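# Press a round window flush into its frame

## Task

The round window's rubber seal already sits in its groove. Press the window into its frame until it is flush, with the seal still seated in the groove around the entire circumference.

## Robot and tools

ROBOT. Two arms: left_arm carries a left hand and right_arm a right hand (mirror images). Base positions in the scene frame: left_arm (+0.029, +0.426, 0) m, right_arm (-0.027, -0.349, +0.001) m, both turned very slightly about z. A post stands on the floor behind them. Do not strike it, the table or the other arm; a moderate collision between the arms can fail the scene.

FRAMES. Scene frame: origin at table-top height between the nominal bases, +x out over the table, +z up, left_arm toward +y. Positions, quaternions (wxyz) and velocities in results are given in each arm's own base frame. Every pose offset you send is measured along the axes of that arm's current Hand target. Hand point: 0.15 m out from the wrist face along the fingers, 0.05 m in front of the palm. Its +z runs along straight fingers, +y leaves the palm, +x crosses the palm away from the thumb on the right hand (toward the thumb on the left). Fingers extend 0.06-0.07 m past it. A bracket on the little-finger side of the wrist, and the wrist itself when the fingers are level, can touch things first.

execute_actions. Argument actions: a list of actions; each action is a list of up to 15 rows; each row is one control step of 1/30 s. A short action keeps repeating its final row until step 15. Every row holds 28 numbers in [-1, 1], one list covering both arms in this order: left dx, dy, dz, rx, ry, rz, then the left hand's eight numbers, then right dx, dy, dz, rx, ry, rz, then the right hand's eight. The six pose numbers are an offset, not a pose: they are measured from the Hand target at that action's start (every row from that same start), scaled so 1.0 = 0.6 m or 180 degrees; rx, ry, rz form a single rotation vector. Sending the same offset in a later action moves further. All six zero means no new request for that arm. Optional cameras: names, ["all"] or []; images come by default only when actions is empty.

HAND NUMBERS (per arm, in this order): little, ring, middle, index, thumb_bend, thumb_turn, force_limit, speed. Fingers and thumb_bend: +1 straight/open, -1 curled. thumb_turn: +1 beside the palm, -1 in front of it. force_limit: fingertip stopping force from about 0 N at -1 to 10 N at +1 (15 N for both thumb motors). speed: near zero at -1 rising to full at +0.48 and above. No value means "unchanged": to leave a hand alone, resend the eight numbers last executed for it; if none yet, use its hand_measured plus hand_force_limit and hand_speed. For this task the hands can stay open or form a flat palm or fist to press.

move. target: one 28-number row, or a list of up to 15 rows; each arm's offsets all count from its Hand target at the start, never from the previous target; same scale and axes as above. speed: path top speed in m/s, 0.002 to 3.6, default 0.25 (turns up to twice that in rad/s); one value or one per target. blend: corner rounding in m, default 0 (stop at each). stop_force: 3 to 120 N, same for both arms; an arm's path ends when its wrist sensor feels that much push against its motion beyond its zero, then it backs off slightly and holds; every target then needs identical hand numbers. zero (only with stop_force, default true) re-zeroes moving arms first; false makes presses accumulate. blocking=false returns after about 0.5 s (not allowed with stop_force). Whole move capped at 10 s. The result adds a "move:" line: done, off_target, moving, held or fault, plus limits such as limits=paced (pose clipped) or limits=held (steps withheld).

Other tools: wait(seconds 0-3600, cameras); stop(cameras) brakes a running move; zoom_image(camera, region [x0, y0, x1, y1] pixels, each side at most 504) on the newest images; show_instructions() shows reference pages; zero_wrist_force(arm: left_arm or right_arm) re-zeroes that sensor; finished_scene(scene 1) ends the scene for good, and the window must stay flush with no robot help.

CAMERAS: cam_head_left, cam_head_right, cam_high, cam_low (896x504), cam_left_wrist, cam_right_wrist (616x616 fisheye).

RESULTS. Hand target is the last commanded pose after clipping; next offsets count from it and the hand often rests a little short of it. hand_measured, hand_stopped_by (moving, target, force, stalled, fault) and hand_load_n list six values in motor order. Wrist force and Wrist torque are in the end effector's axes; a third line gives the peak since last shown; a surface push reads as force into the arm. Joint torques are raw drive outputs. Motor temperatures: MOTOR HOT from 70 °C, brakes at 85 °C for 30-60 s.

LIMITS AND CARE. Orientation commands are clipped to 32 degrees from the current one per step. Arms are stiff: aiming even slightly beyond a solid contact can trigger a 10 s fault stop. Faults: wrist contact torque about 13.5-16.5 N m (shoulder/elbow 139), external force around 150 N (plus or minus 25), or a wrist joint lagging more than 0.9 degrees from plan. For the window, approach above it, then press down in small steps using stop_force (modest, e.g. tens of newtons) at very low speed (around 0.005 m/s), pressing evenly around the rim so the seal does not pop out; check with cameras and zoom. Avoid slams, fast contact, knocking the window off the table (fails the scene), and long stretched holds that heat motors. Something may occasionally nudge loose objects.

Each tool is called as a command line: name --argument value for each argument, lists and objects as JSON in quotes; but a table of rows of numbers goes row by row, as --pt "numbers of a row", without its own name.

Reference images:

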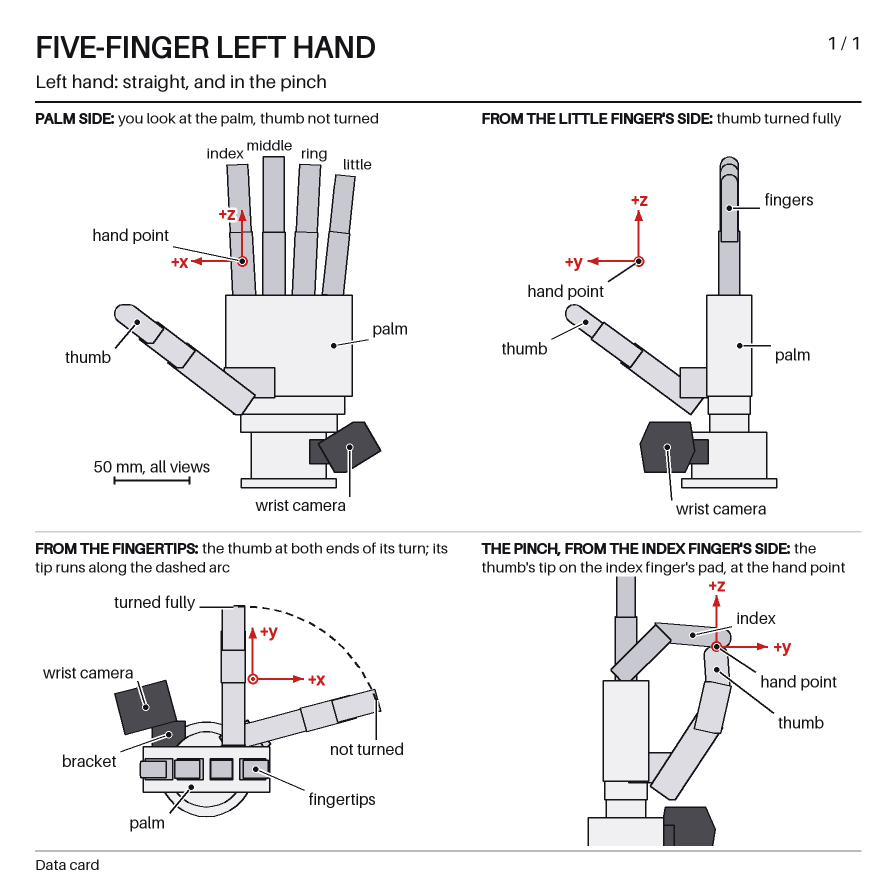

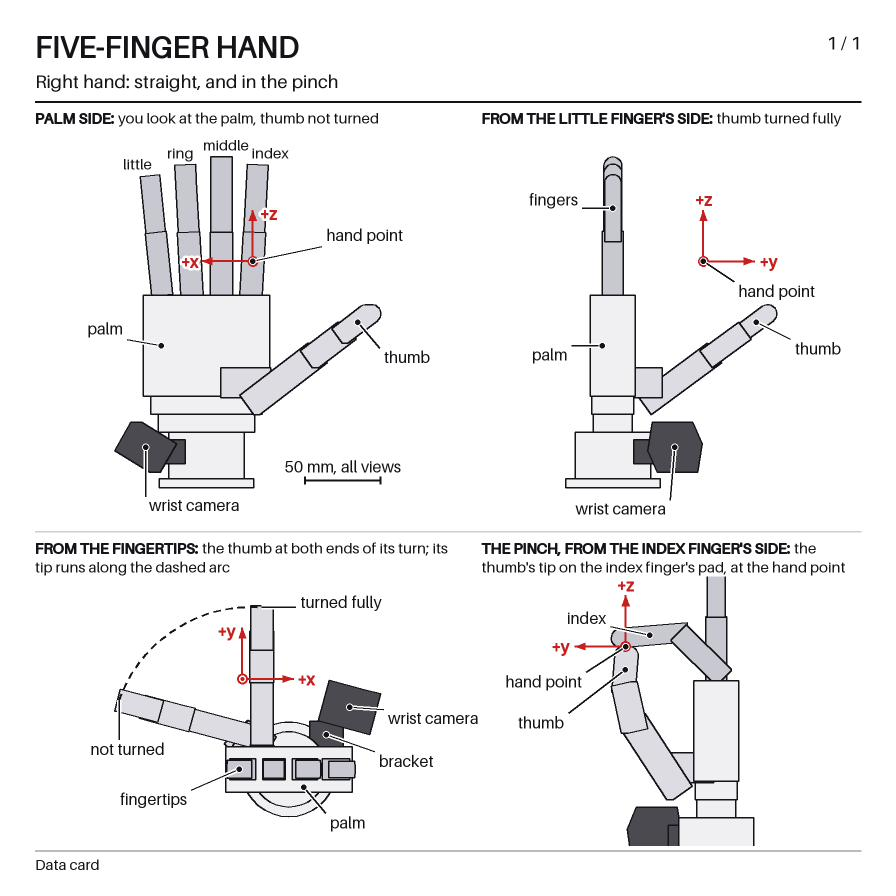

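## Session

execute_actions --actions '[]'

Scene clock: 0.00 s.
left_arm: end_effector_position=(+0.5542, -0.5891, +0.2184) hand_measured=(+1.000, +1.000, +1.000, +1.000, +1.000, +1.000) hand_load_n=(+0.0, +0.0, +0.0, +0.0, -0.5, +0.0) hand_stopped_by=(target, target, target, target, target, target) hand_force_limit=0.00 hand_speed=-0.80 end_effector_quat_wxyz=(+0.521, +0.843, +0.030, -0.126) | right_arm: end_effector_position=(+0.3525, +0.0859, +0.1249) hand_measured=(+1.000, +1.000, +1.000, +1.000, +1.000, +1.000) hand_load_n=(+0.0, +0.0, +0.0, +0.0, +0.0, +0.0) hand_stopped_by=(target, target, target, target, target, target) hand_force_limit=0.00 hand_speed=-0.80 end_effector_quat_wxyz=(-0.088, -0.158, +0.913, -0.366)
Joint positions: left_arm=[2.804 -2.552 -0.824 2.086 -0.458 0.986] | right_arm=[0.21 -1.162 1.778 1.213 2.307 -1.604]
Joint velocities: within noise
Joint torques (N m): no reading
Motor temperatures (°C): left_arm=[35 34 33 33 40 33] | right_arm=[31 32 34 43 42 36]
Wrist force (N): no reading
Wrist torque (N m): no reading
Wrist force, peak (N): no reading
Hand target: left_arm +0.5542, -0.5891, +0.2184; +0.521, +0.843, +0.030, -0.126 | right_arm +0.3525, +0.0859, +0.1249; -0.088, -0.158, +0.913, -0.366

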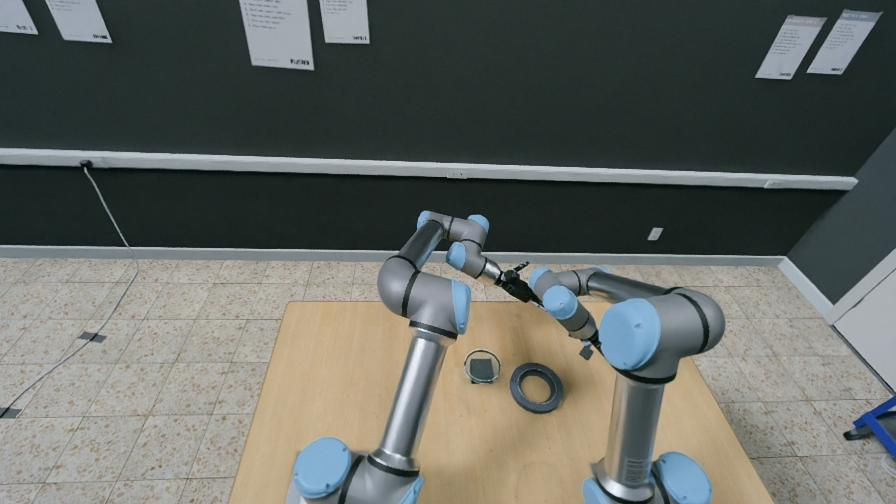

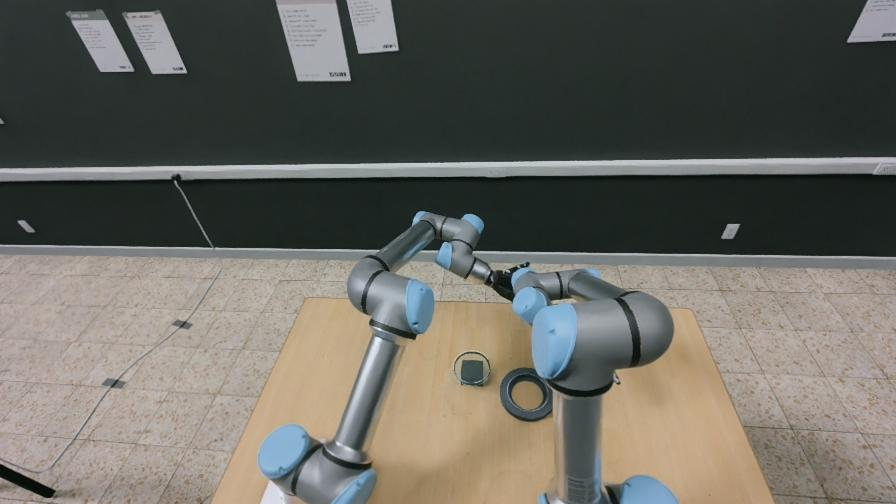

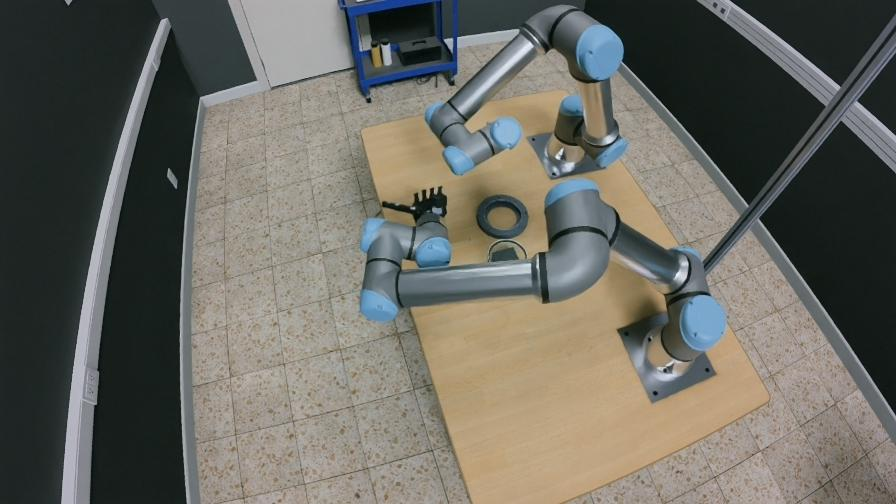

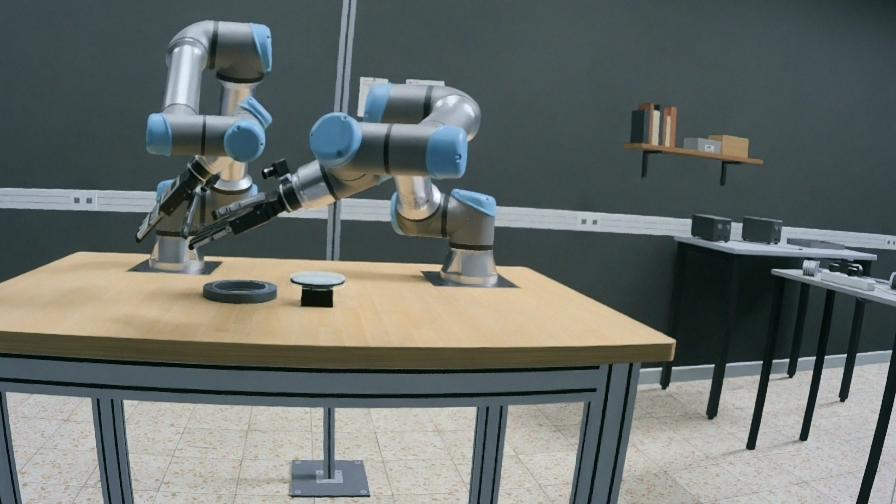

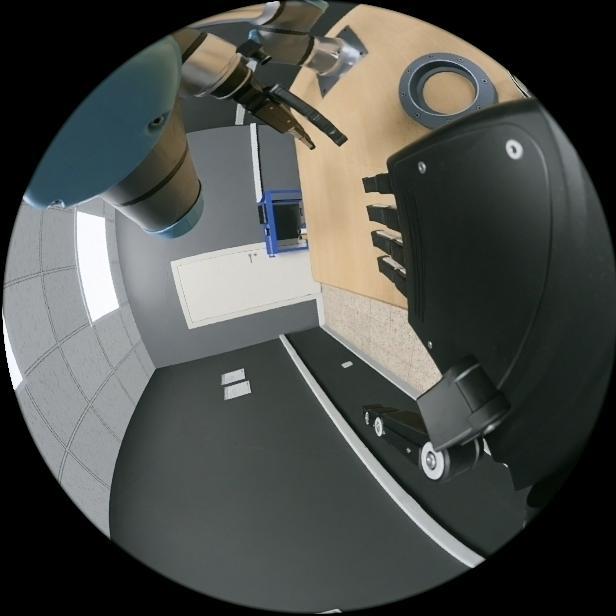

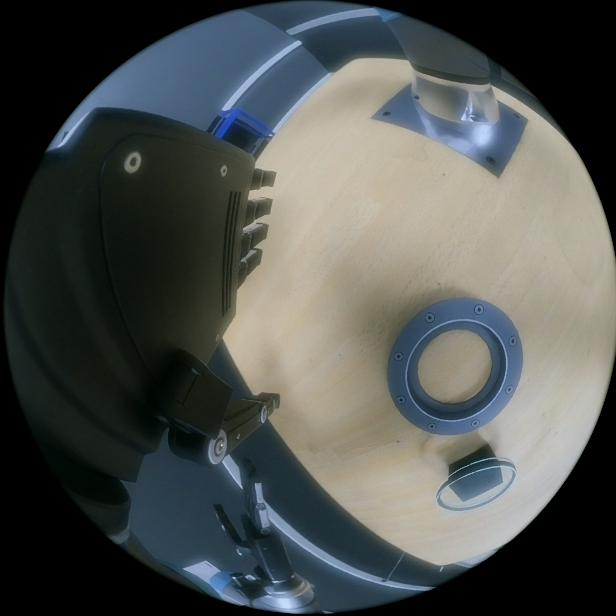

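zoom_image --camera "cam_right_wrist" --region '[360, 270, 560, 540]'

zoom_image --camera "cam_low" --region '[180, 220, 400, 340]'

zoom_image --camera "cam_head_right" --region '[420, 330, 580, 430]'

zoom_image --camera "cam_high" --region '[440, 170, 560, 280]'

Scaled by 1.867 from the camera's image (finer frame: 880x880).

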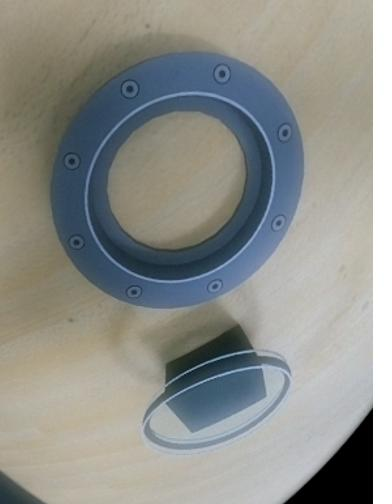

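Scaled by 2.291 from the camera's image (finer frame: 1280x720).

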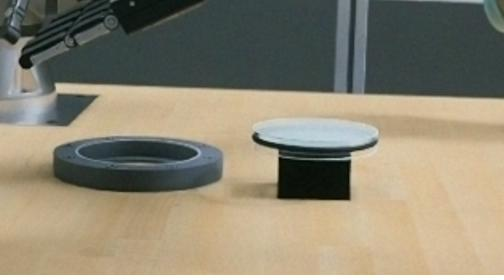

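Scaled by 3.150 from the camera's image (finer frame: 1280x720).

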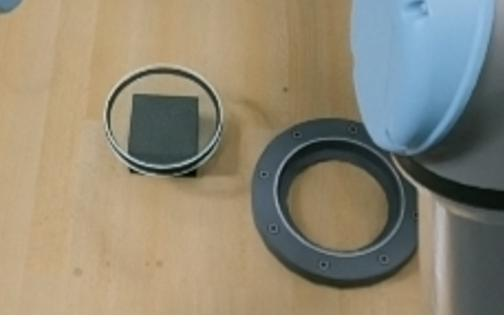

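Scaled by 4.200 from the camera's image (finer frame: 1280x720).

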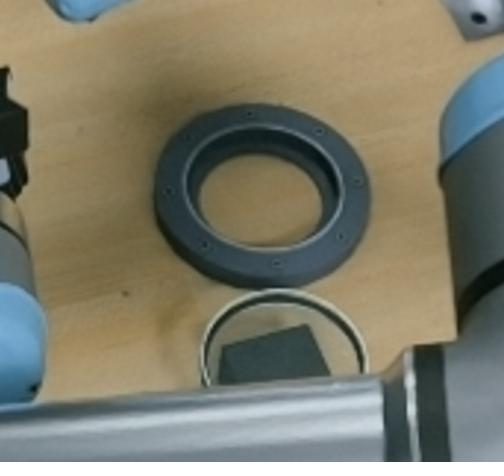

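move --target '[-0.2098,-0.1057,-0.4895,0,0,0,1,1,1,1,1,1,0,-0.8,0,0,0,0,0,0,1,1,1,1,1,1,0,-0.8]' --speed 0.12 --cameras '["all"]'

Scene clock: 44.93 s.
left_arm: end_effector_position=(+0.4743, -0.2897, +0.3186) hand_measured=(+1.000, +1.000, +1.000, +1.000, +1.000, +1.000) hand_load_n=(+0.0, +0.0, -0.5, +0.0, +0.0, +0.0) hand_stopped_by=(target, target, target, target, target, target) hand_force_limit=0.00 hand_speed=-0.80 end_effector_quat_wxyz=(+0.521, +0.843, +0.030, -0.126) | right_arm: end_effector_position=(+0.3525, +0.0859, +0.1249) hand_measured=(+1.000, +1.000, +1.000, +1.000, +1.000, +1.000) hand_load_n=(+0.0, +0.0, +0.0, +0.0, +0.0, +0.0) hand_stopped_by=(target, target, target, target, target, target) hand_force_limit=0.00 hand_speed=-0.80 end_effector_quat_wxyz=(-0.088, -0.158, +0.913, -0.366)
Joint positions: left_arm=[3.344 -2.089 -1.635 1.456 -0.587 2.086] | right_arm=[0.21 -1.162 1.778 1.213 2.307 -1.604]
Joint torques (N m): left_arm=[11.58 53.1 7.29 -5.26 -0.55 1.46] | right_arm=[0.04 -33.83 -15.02 2.91 0.94 0.3]
Wrist force (N): left_arm=[-0.7 -0.2 0.6] | right_arm=[-0.1 -0.2 0.2]
Wrist torque (N m): left_arm=[-0.06 0.13 -0.11] | right_arm=[-0.05 0.01 -0.01]
Wrist force, peak (N): left_arm=[-0.6 0.1 1.4] | right_arm=[-0.7 -0.2 -0.4]
Hand target: left_arm +0.4742, -0.2896, +0.3186; +0.521, +0.843, +0.030, -0.126 | right_arm +0.3525, +0.0859, +0.1249; -0.088, -0.158, +0.913, -0.366
Off the commanded pose: left_arm 0.000 m, 0 deg | right_arm 0.000 m, 0 deg.
move: done

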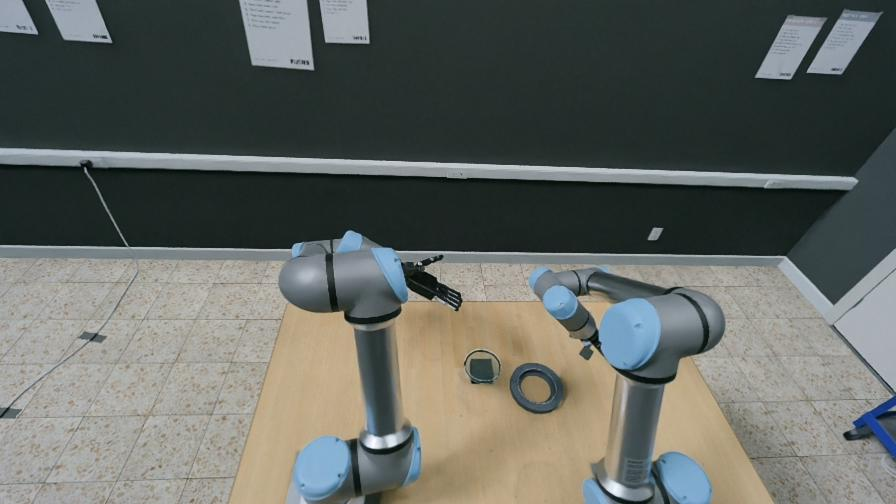

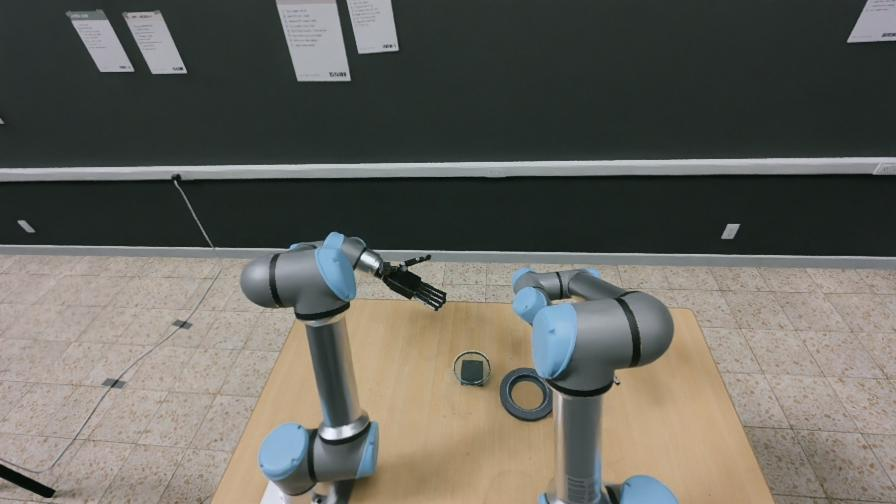

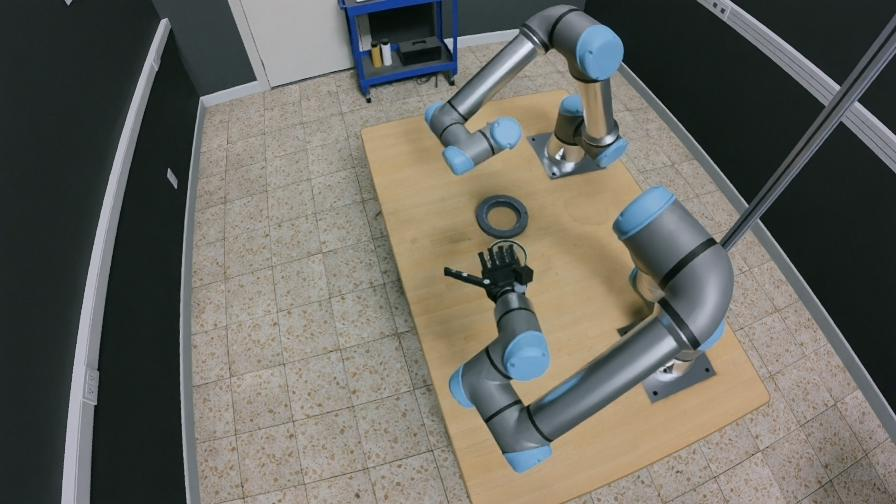

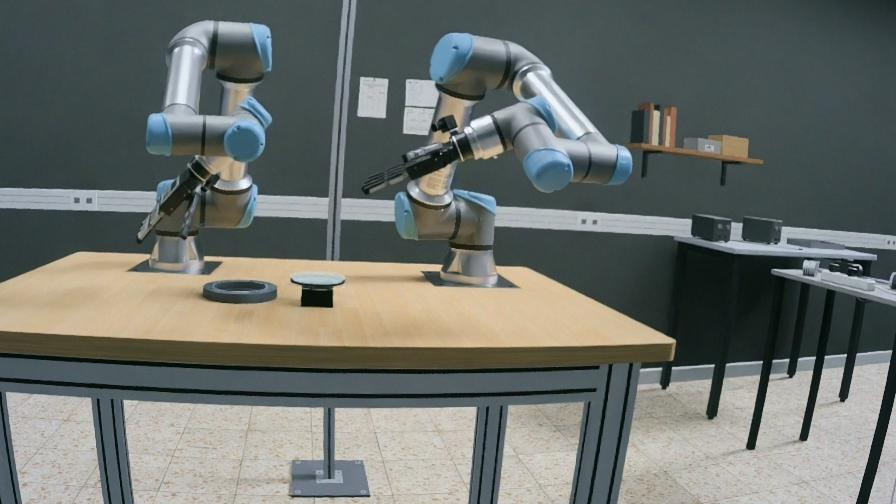

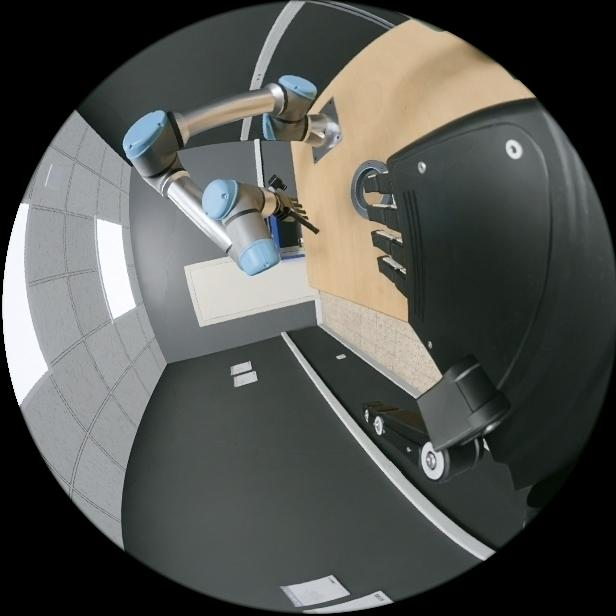

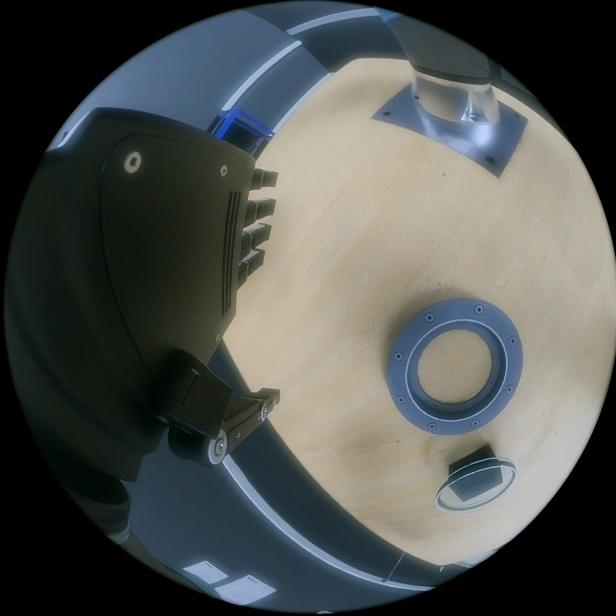

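move --target '[0,0,0,0,0,0,1,1,1,1,1,1,0,-0.8,0.1303,0.1282,-0.2852,-0.4047,-0.0864,0.0893,1,1,1,1,1,1,0,-0.8]' --speed 0.15 --cameras '["all"]'

Scene clock: 60.27 s.
left_arm: end_effector_position=(+0.4742, -0.2896, +0.3186) hand_measured=(+1.000, +1.000, +1.000, +1.000, +1.000, +1.000) hand_load_n=(+0.0, +0.0, +0.0, +0.0, +0.0, +0.0) hand_stopped_by=(target, target, target, target, target, target) hand_force_limit=0.00 hand_speed=-0.80 end_effector_quat_wxyz=(+0.521, +0.843, +0.030, -0.126) | right_arm: end_effector_position=(+0.2600, +0.2399, +0.2199) hand_measured=(+1.000, +1.000, +1.000, +1.000, +1.000, +1.000) hand_load_n=(+0.0, +0.0, +0.0, +0.0, +0.0, +0.0) hand_stopped_by=(target, target, target, target, target, target) hand_force_limit=0.00 hand_speed=-0.80 end_effector_quat_wxyz=(+0.000, +0.000, +0.966, +0.259)
Joint positions: left_arm=[3.344 -2.089 -1.636 1.456 -0.587 2.086] | right_arm=[-0.328 -1.676 2.201 1.229 1.078 -1.945]
Joint torques (N m): left_arm=[11.55 50.54 6.68 -4.79 -0.66 1.66] | right_arm=[-7.46 -22.02 -3.33 6.22 -2.31 -1.02]
Wrist force (N): left_arm=[-0.7 -0.2 0.2] | right_arm=[0.6 -3.3 0.1]
Wrist torque (N m): left_arm=[-0.04 0.11 -0.11] | right_arm=[-0.42 -0.15 -0.12]
Wrist force, peak (N): left_arm=[-0.9 -0.2 0.2] | right_arm=[0.5 -3.8 -0.1]
Hand target: left_arm +0.4742, -0.2896, +0.3186; +0.521, +0.843, +0.030, -0.126 | right_arm +0.2600, +0.2400, +0.2199; +0.000, +0.000, +0.966, +0.259
Off the commanded pose: left_arm 0.000 m, 0 deg | right_arm 0.000 m, 0 deg.
move: done

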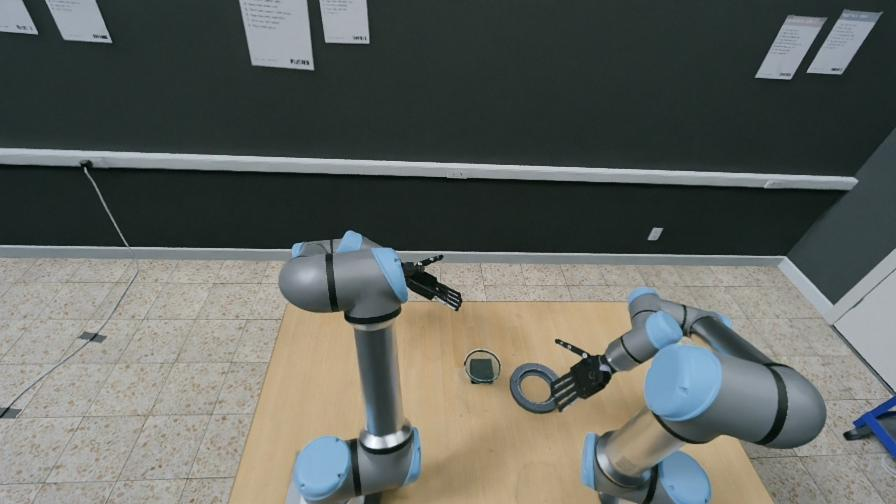

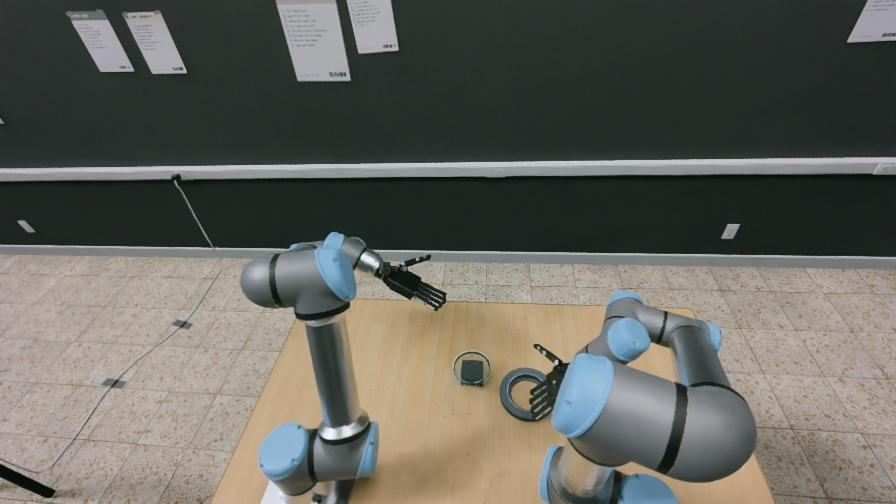

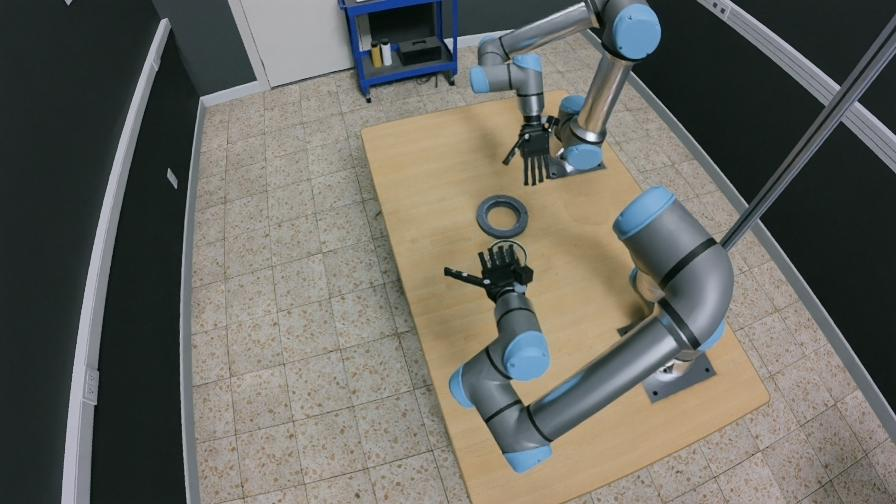

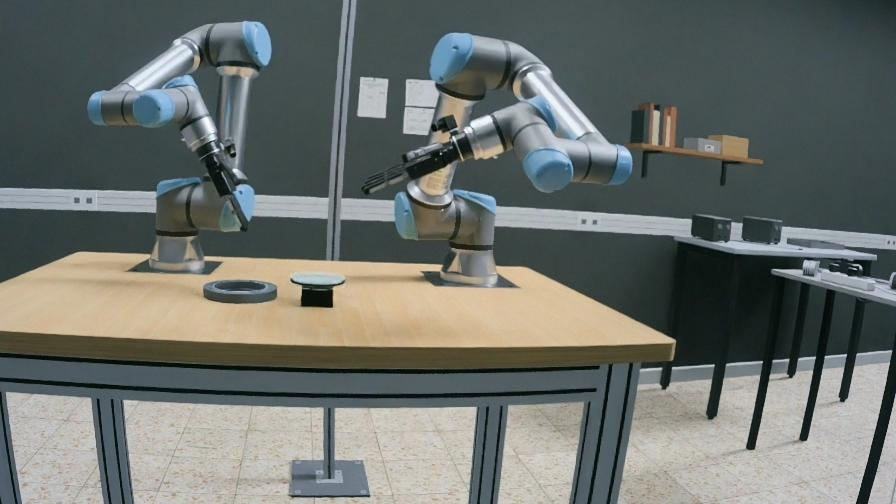

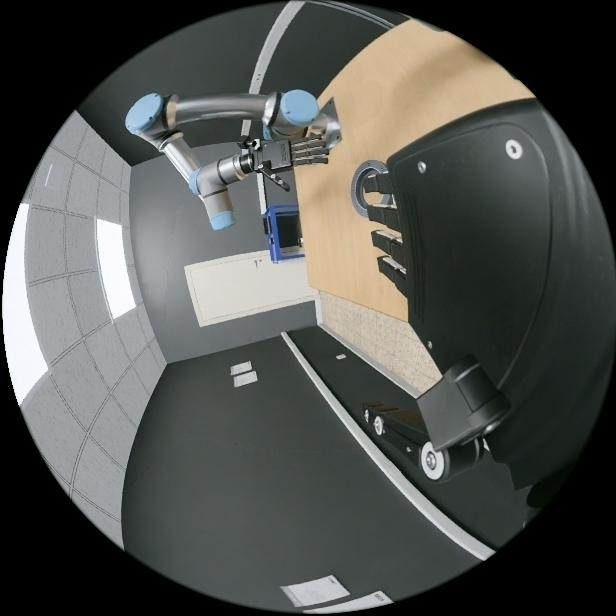

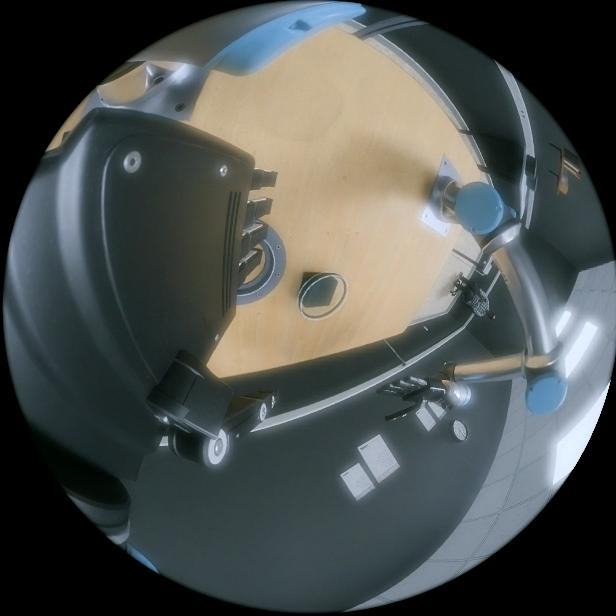

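zoom_image --camera "cam_right_wrist" --region '[230, 220, 370, 340]'

zoom_image --camera "cam_low" --region '[190, 260, 360, 320]'

Scaled by 3.600 from the camera's image (finer frame: 880x880).

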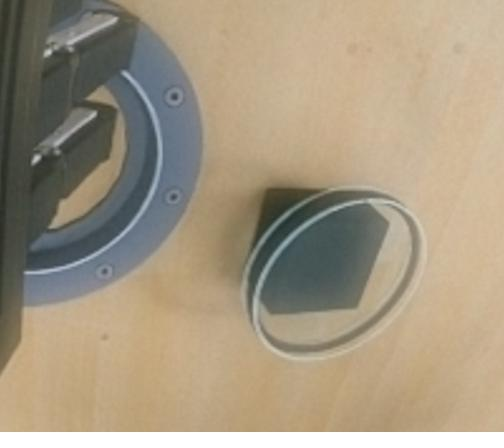

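Scaled by 2.965 from the camera's image (finer frame: 1280x720).

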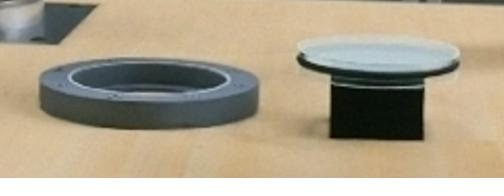

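zoom_image --camera "cam_right_wrist" --region '[380, 110, 540, 270]'

zoom_image --camera "cam_right_wrist" --region '[200, 140, 360, 340]'

Scaled by 3.150 from the camera's image (finer frame: 880x880).

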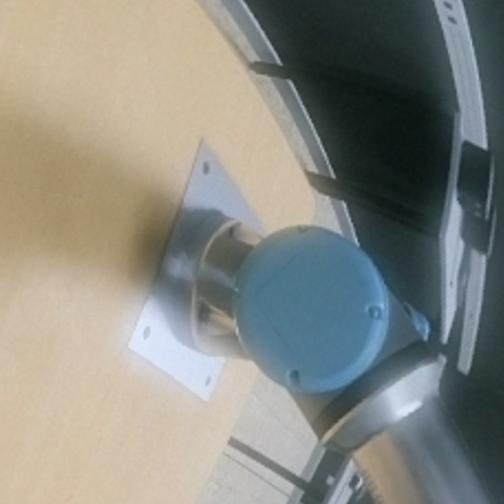

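Scaled by 2.520 from the camera's image (finer frame: 880x880).

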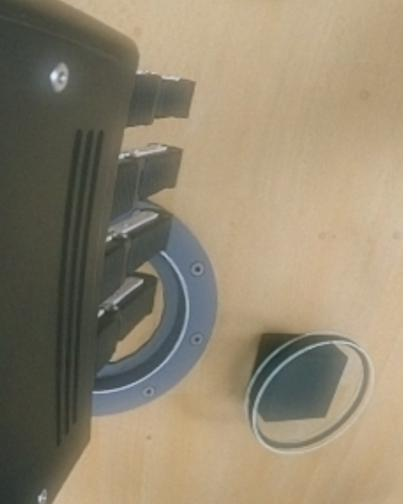

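zoom_image --camera "cam_low" --region '[280, 262, 360, 312]'

zoom_image --camera "cam_low" --region '[195, 270, 285, 312]'

Scaled by 6.300 from the camera's image (finer frame: 1280x720).

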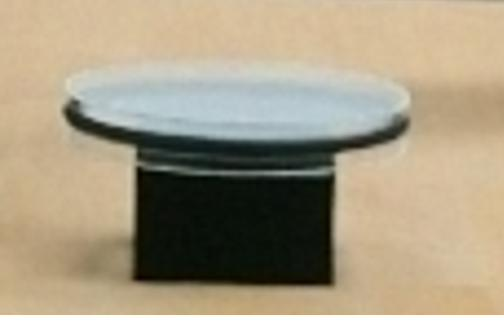

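Scaled by 5.600 from the camera's image (finer frame: 1280x720).

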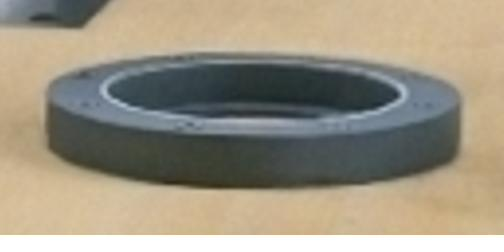

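move --target '[-0.1342,-0.175,0.1843,0.1847,0.0738,0.0399,1,1,1,1,1,1,0,-0.8,0,0,0,0,0,0,1,1,1,1,1,1,0,-0.8]' --speed 0.12 --cameras '["all"]'

Scene clock: 95.50 s.
left_arm: end_effector_position=(+0.3572, -0.3334, +0.1999) hand_measured=(+1.000, +1.000, +1.000, +1.000, +1.000, +1.000) hand_load_n=(+0.0, +0.0, +0.0, +0.0, +0.0, +0.0) hand_stopped_by=(target, target, target, target, target, target) hand_force_limit=0.00 hand_speed=-0.80 end_effector_quat_wxyz=(+0.259, +0.966, +0.000, +0.000) | right_arm: end_effector_position=(+0.2600, +0.2400, +0.2199) hand_measured=(+1.000, +1.000, +1.000, +1.000, +1.000, +1.000) hand_load_n=(+0.0, +0.0, +0.0, +0.0, +0.0, +0.0) hand_stopped_by=(target, target, target, target, target, target) hand_force_limit=0.00 hand_speed=-0.80 end_effector_quat_wxyz=(+0.000, +0.000, +0.966, +0.259)
Joint positions: left_arm=[3.073 -1.788 -1.851 2.107 -1.049 1.491] | right_arm=[-0.328 -1.676 2.202 1.229 1.078 -1.945]
Joint torques (N m): left_arm=[-11.33 41.32 6.02 0.01 -0.73 -1.46] | right_arm=[-7.71 -21.98 -4.09 6.2 -2.49 -1.67]
Wrist force (N): left_arm=[-0.8 0.0 -0.4] | right_arm=[0.4 -3.3 0.0]
Wrist torque (N m): left_arm=[0.07 0.04 0.14] | right_arm=[-0.42 -0.11 -0.12]
Wrist force, peak (N): left_arm=[-1.1 0.7 -0.4] | right_arm=[1.0 -3.7 0.2]
Hand target: left_arm +0.3572, -0.3334, +0.1998; +0.259, +0.966, +0.000, +0.000 | right_arm +0.2600, +0.2400, +0.2199; +0.000, +0.000, +0.966, +0.259
Off the commanded pose: left_arm 0.000 m, 0 deg | right_arm 0.000 m, 0 deg.
move: done

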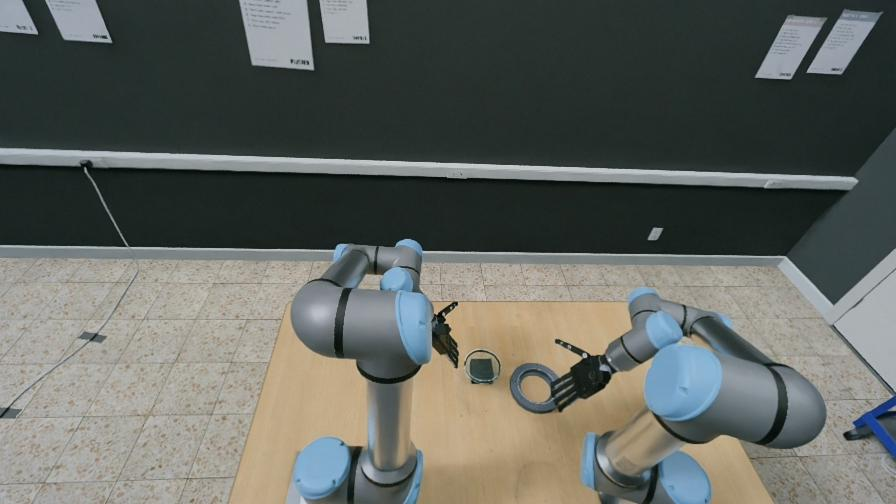

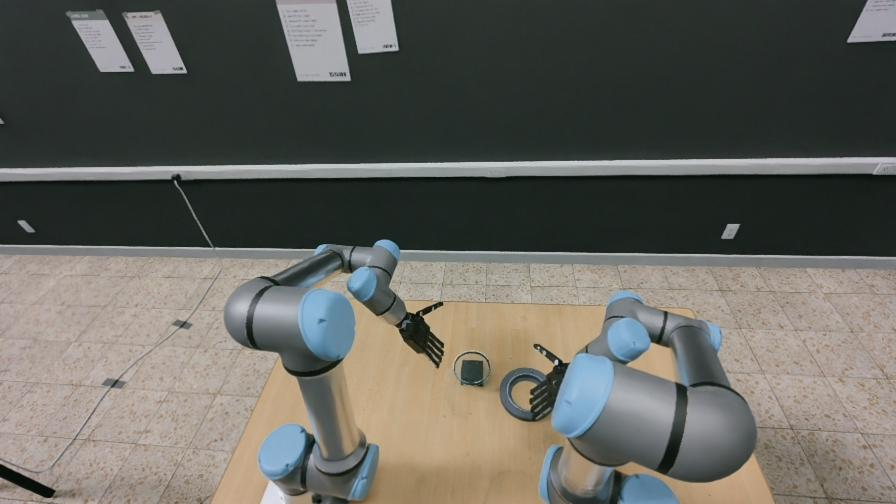

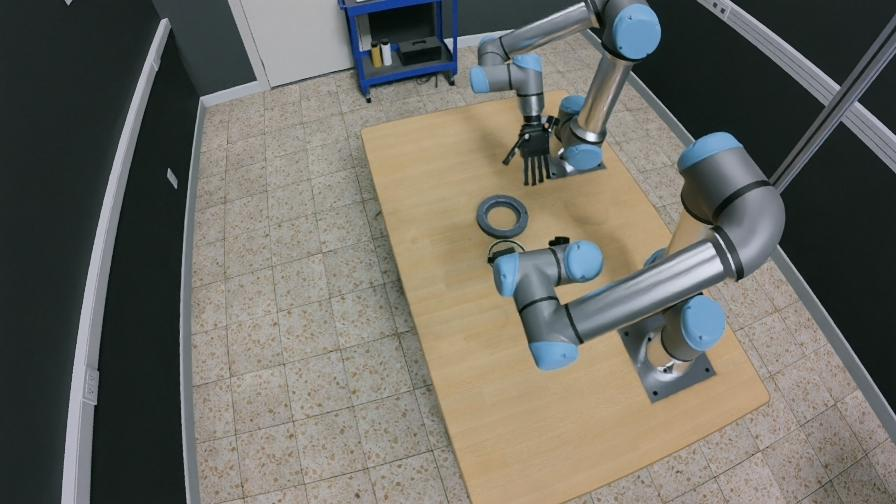

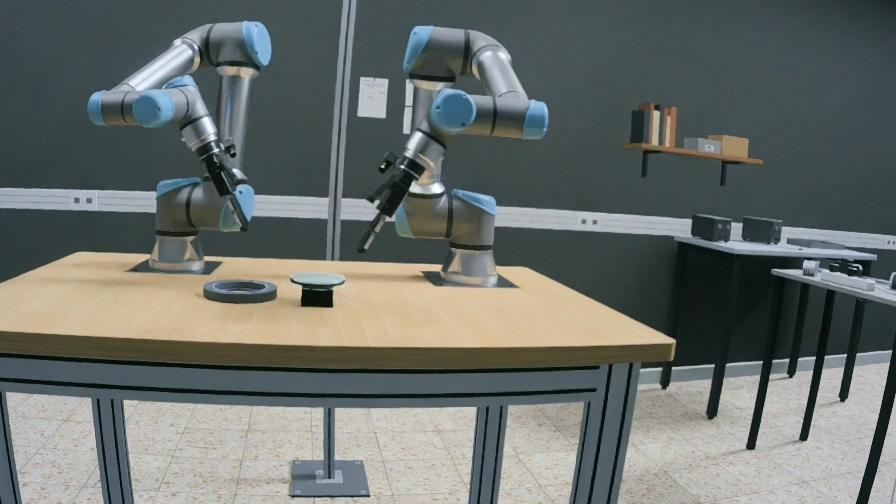

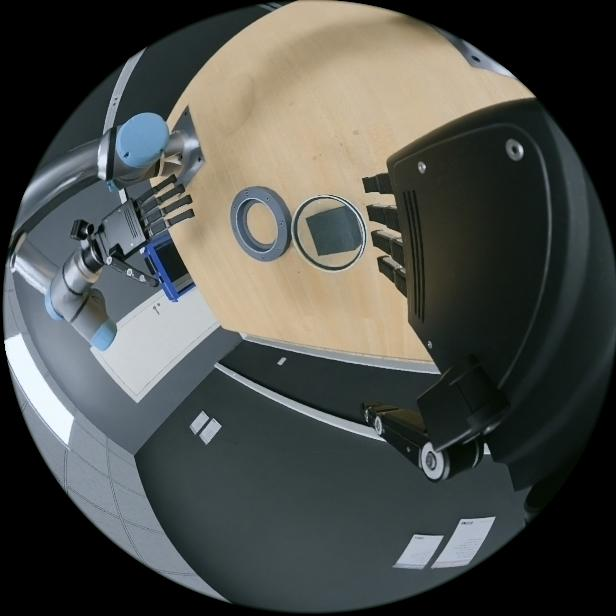

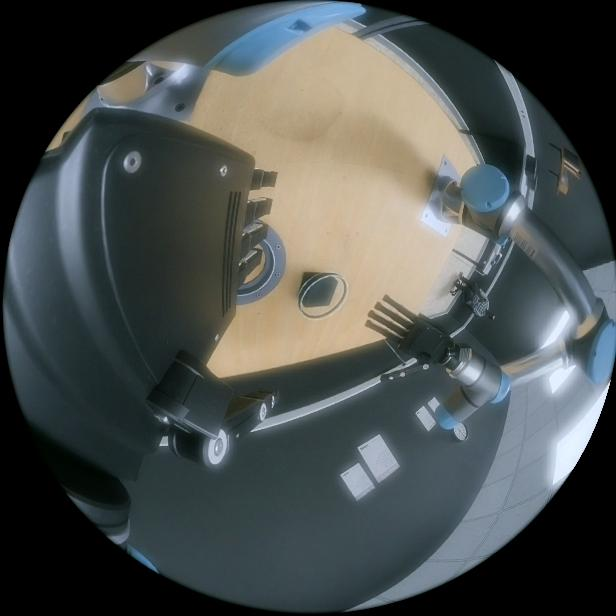

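zoom_image --camera "cam_left_wrist" --region '[210, 160, 420, 290]'

zoom_image --camera "cam_left_wrist" --region '[280, 180, 380, 280]'

Scaled by 2.400 from the camera's image (finer frame: 880x880).

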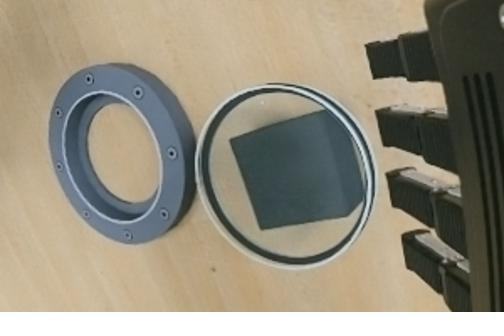

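Scaled by 5.040 from the camera's image (finer frame: 880x880).

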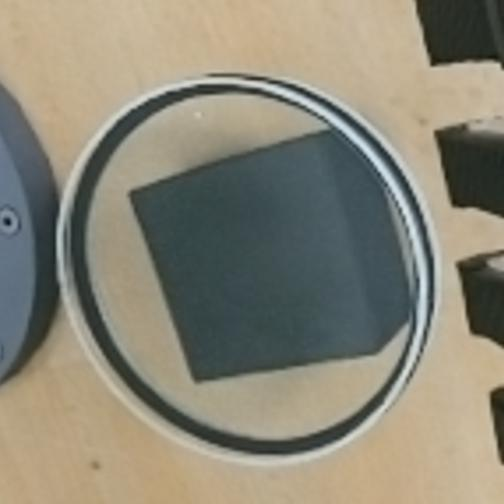

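zoom_image --camera "cam_left_wrist" --region '[100, 80, 240, 220]'

zoom_image --camera "cam_left_wrist" --region '[400, 0, 540, 140]'

Scaled by 3.600 from the camera's image (finer frame: 880x880).

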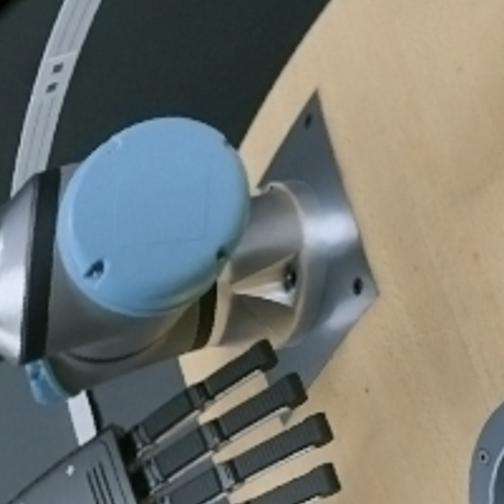

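Scaled by 3.600 from the camera's image (finer frame: 880x880).

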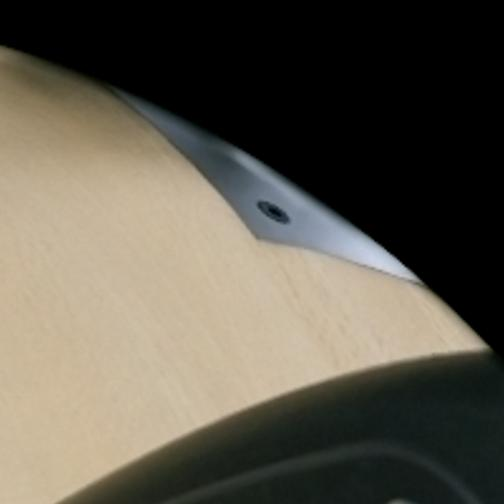

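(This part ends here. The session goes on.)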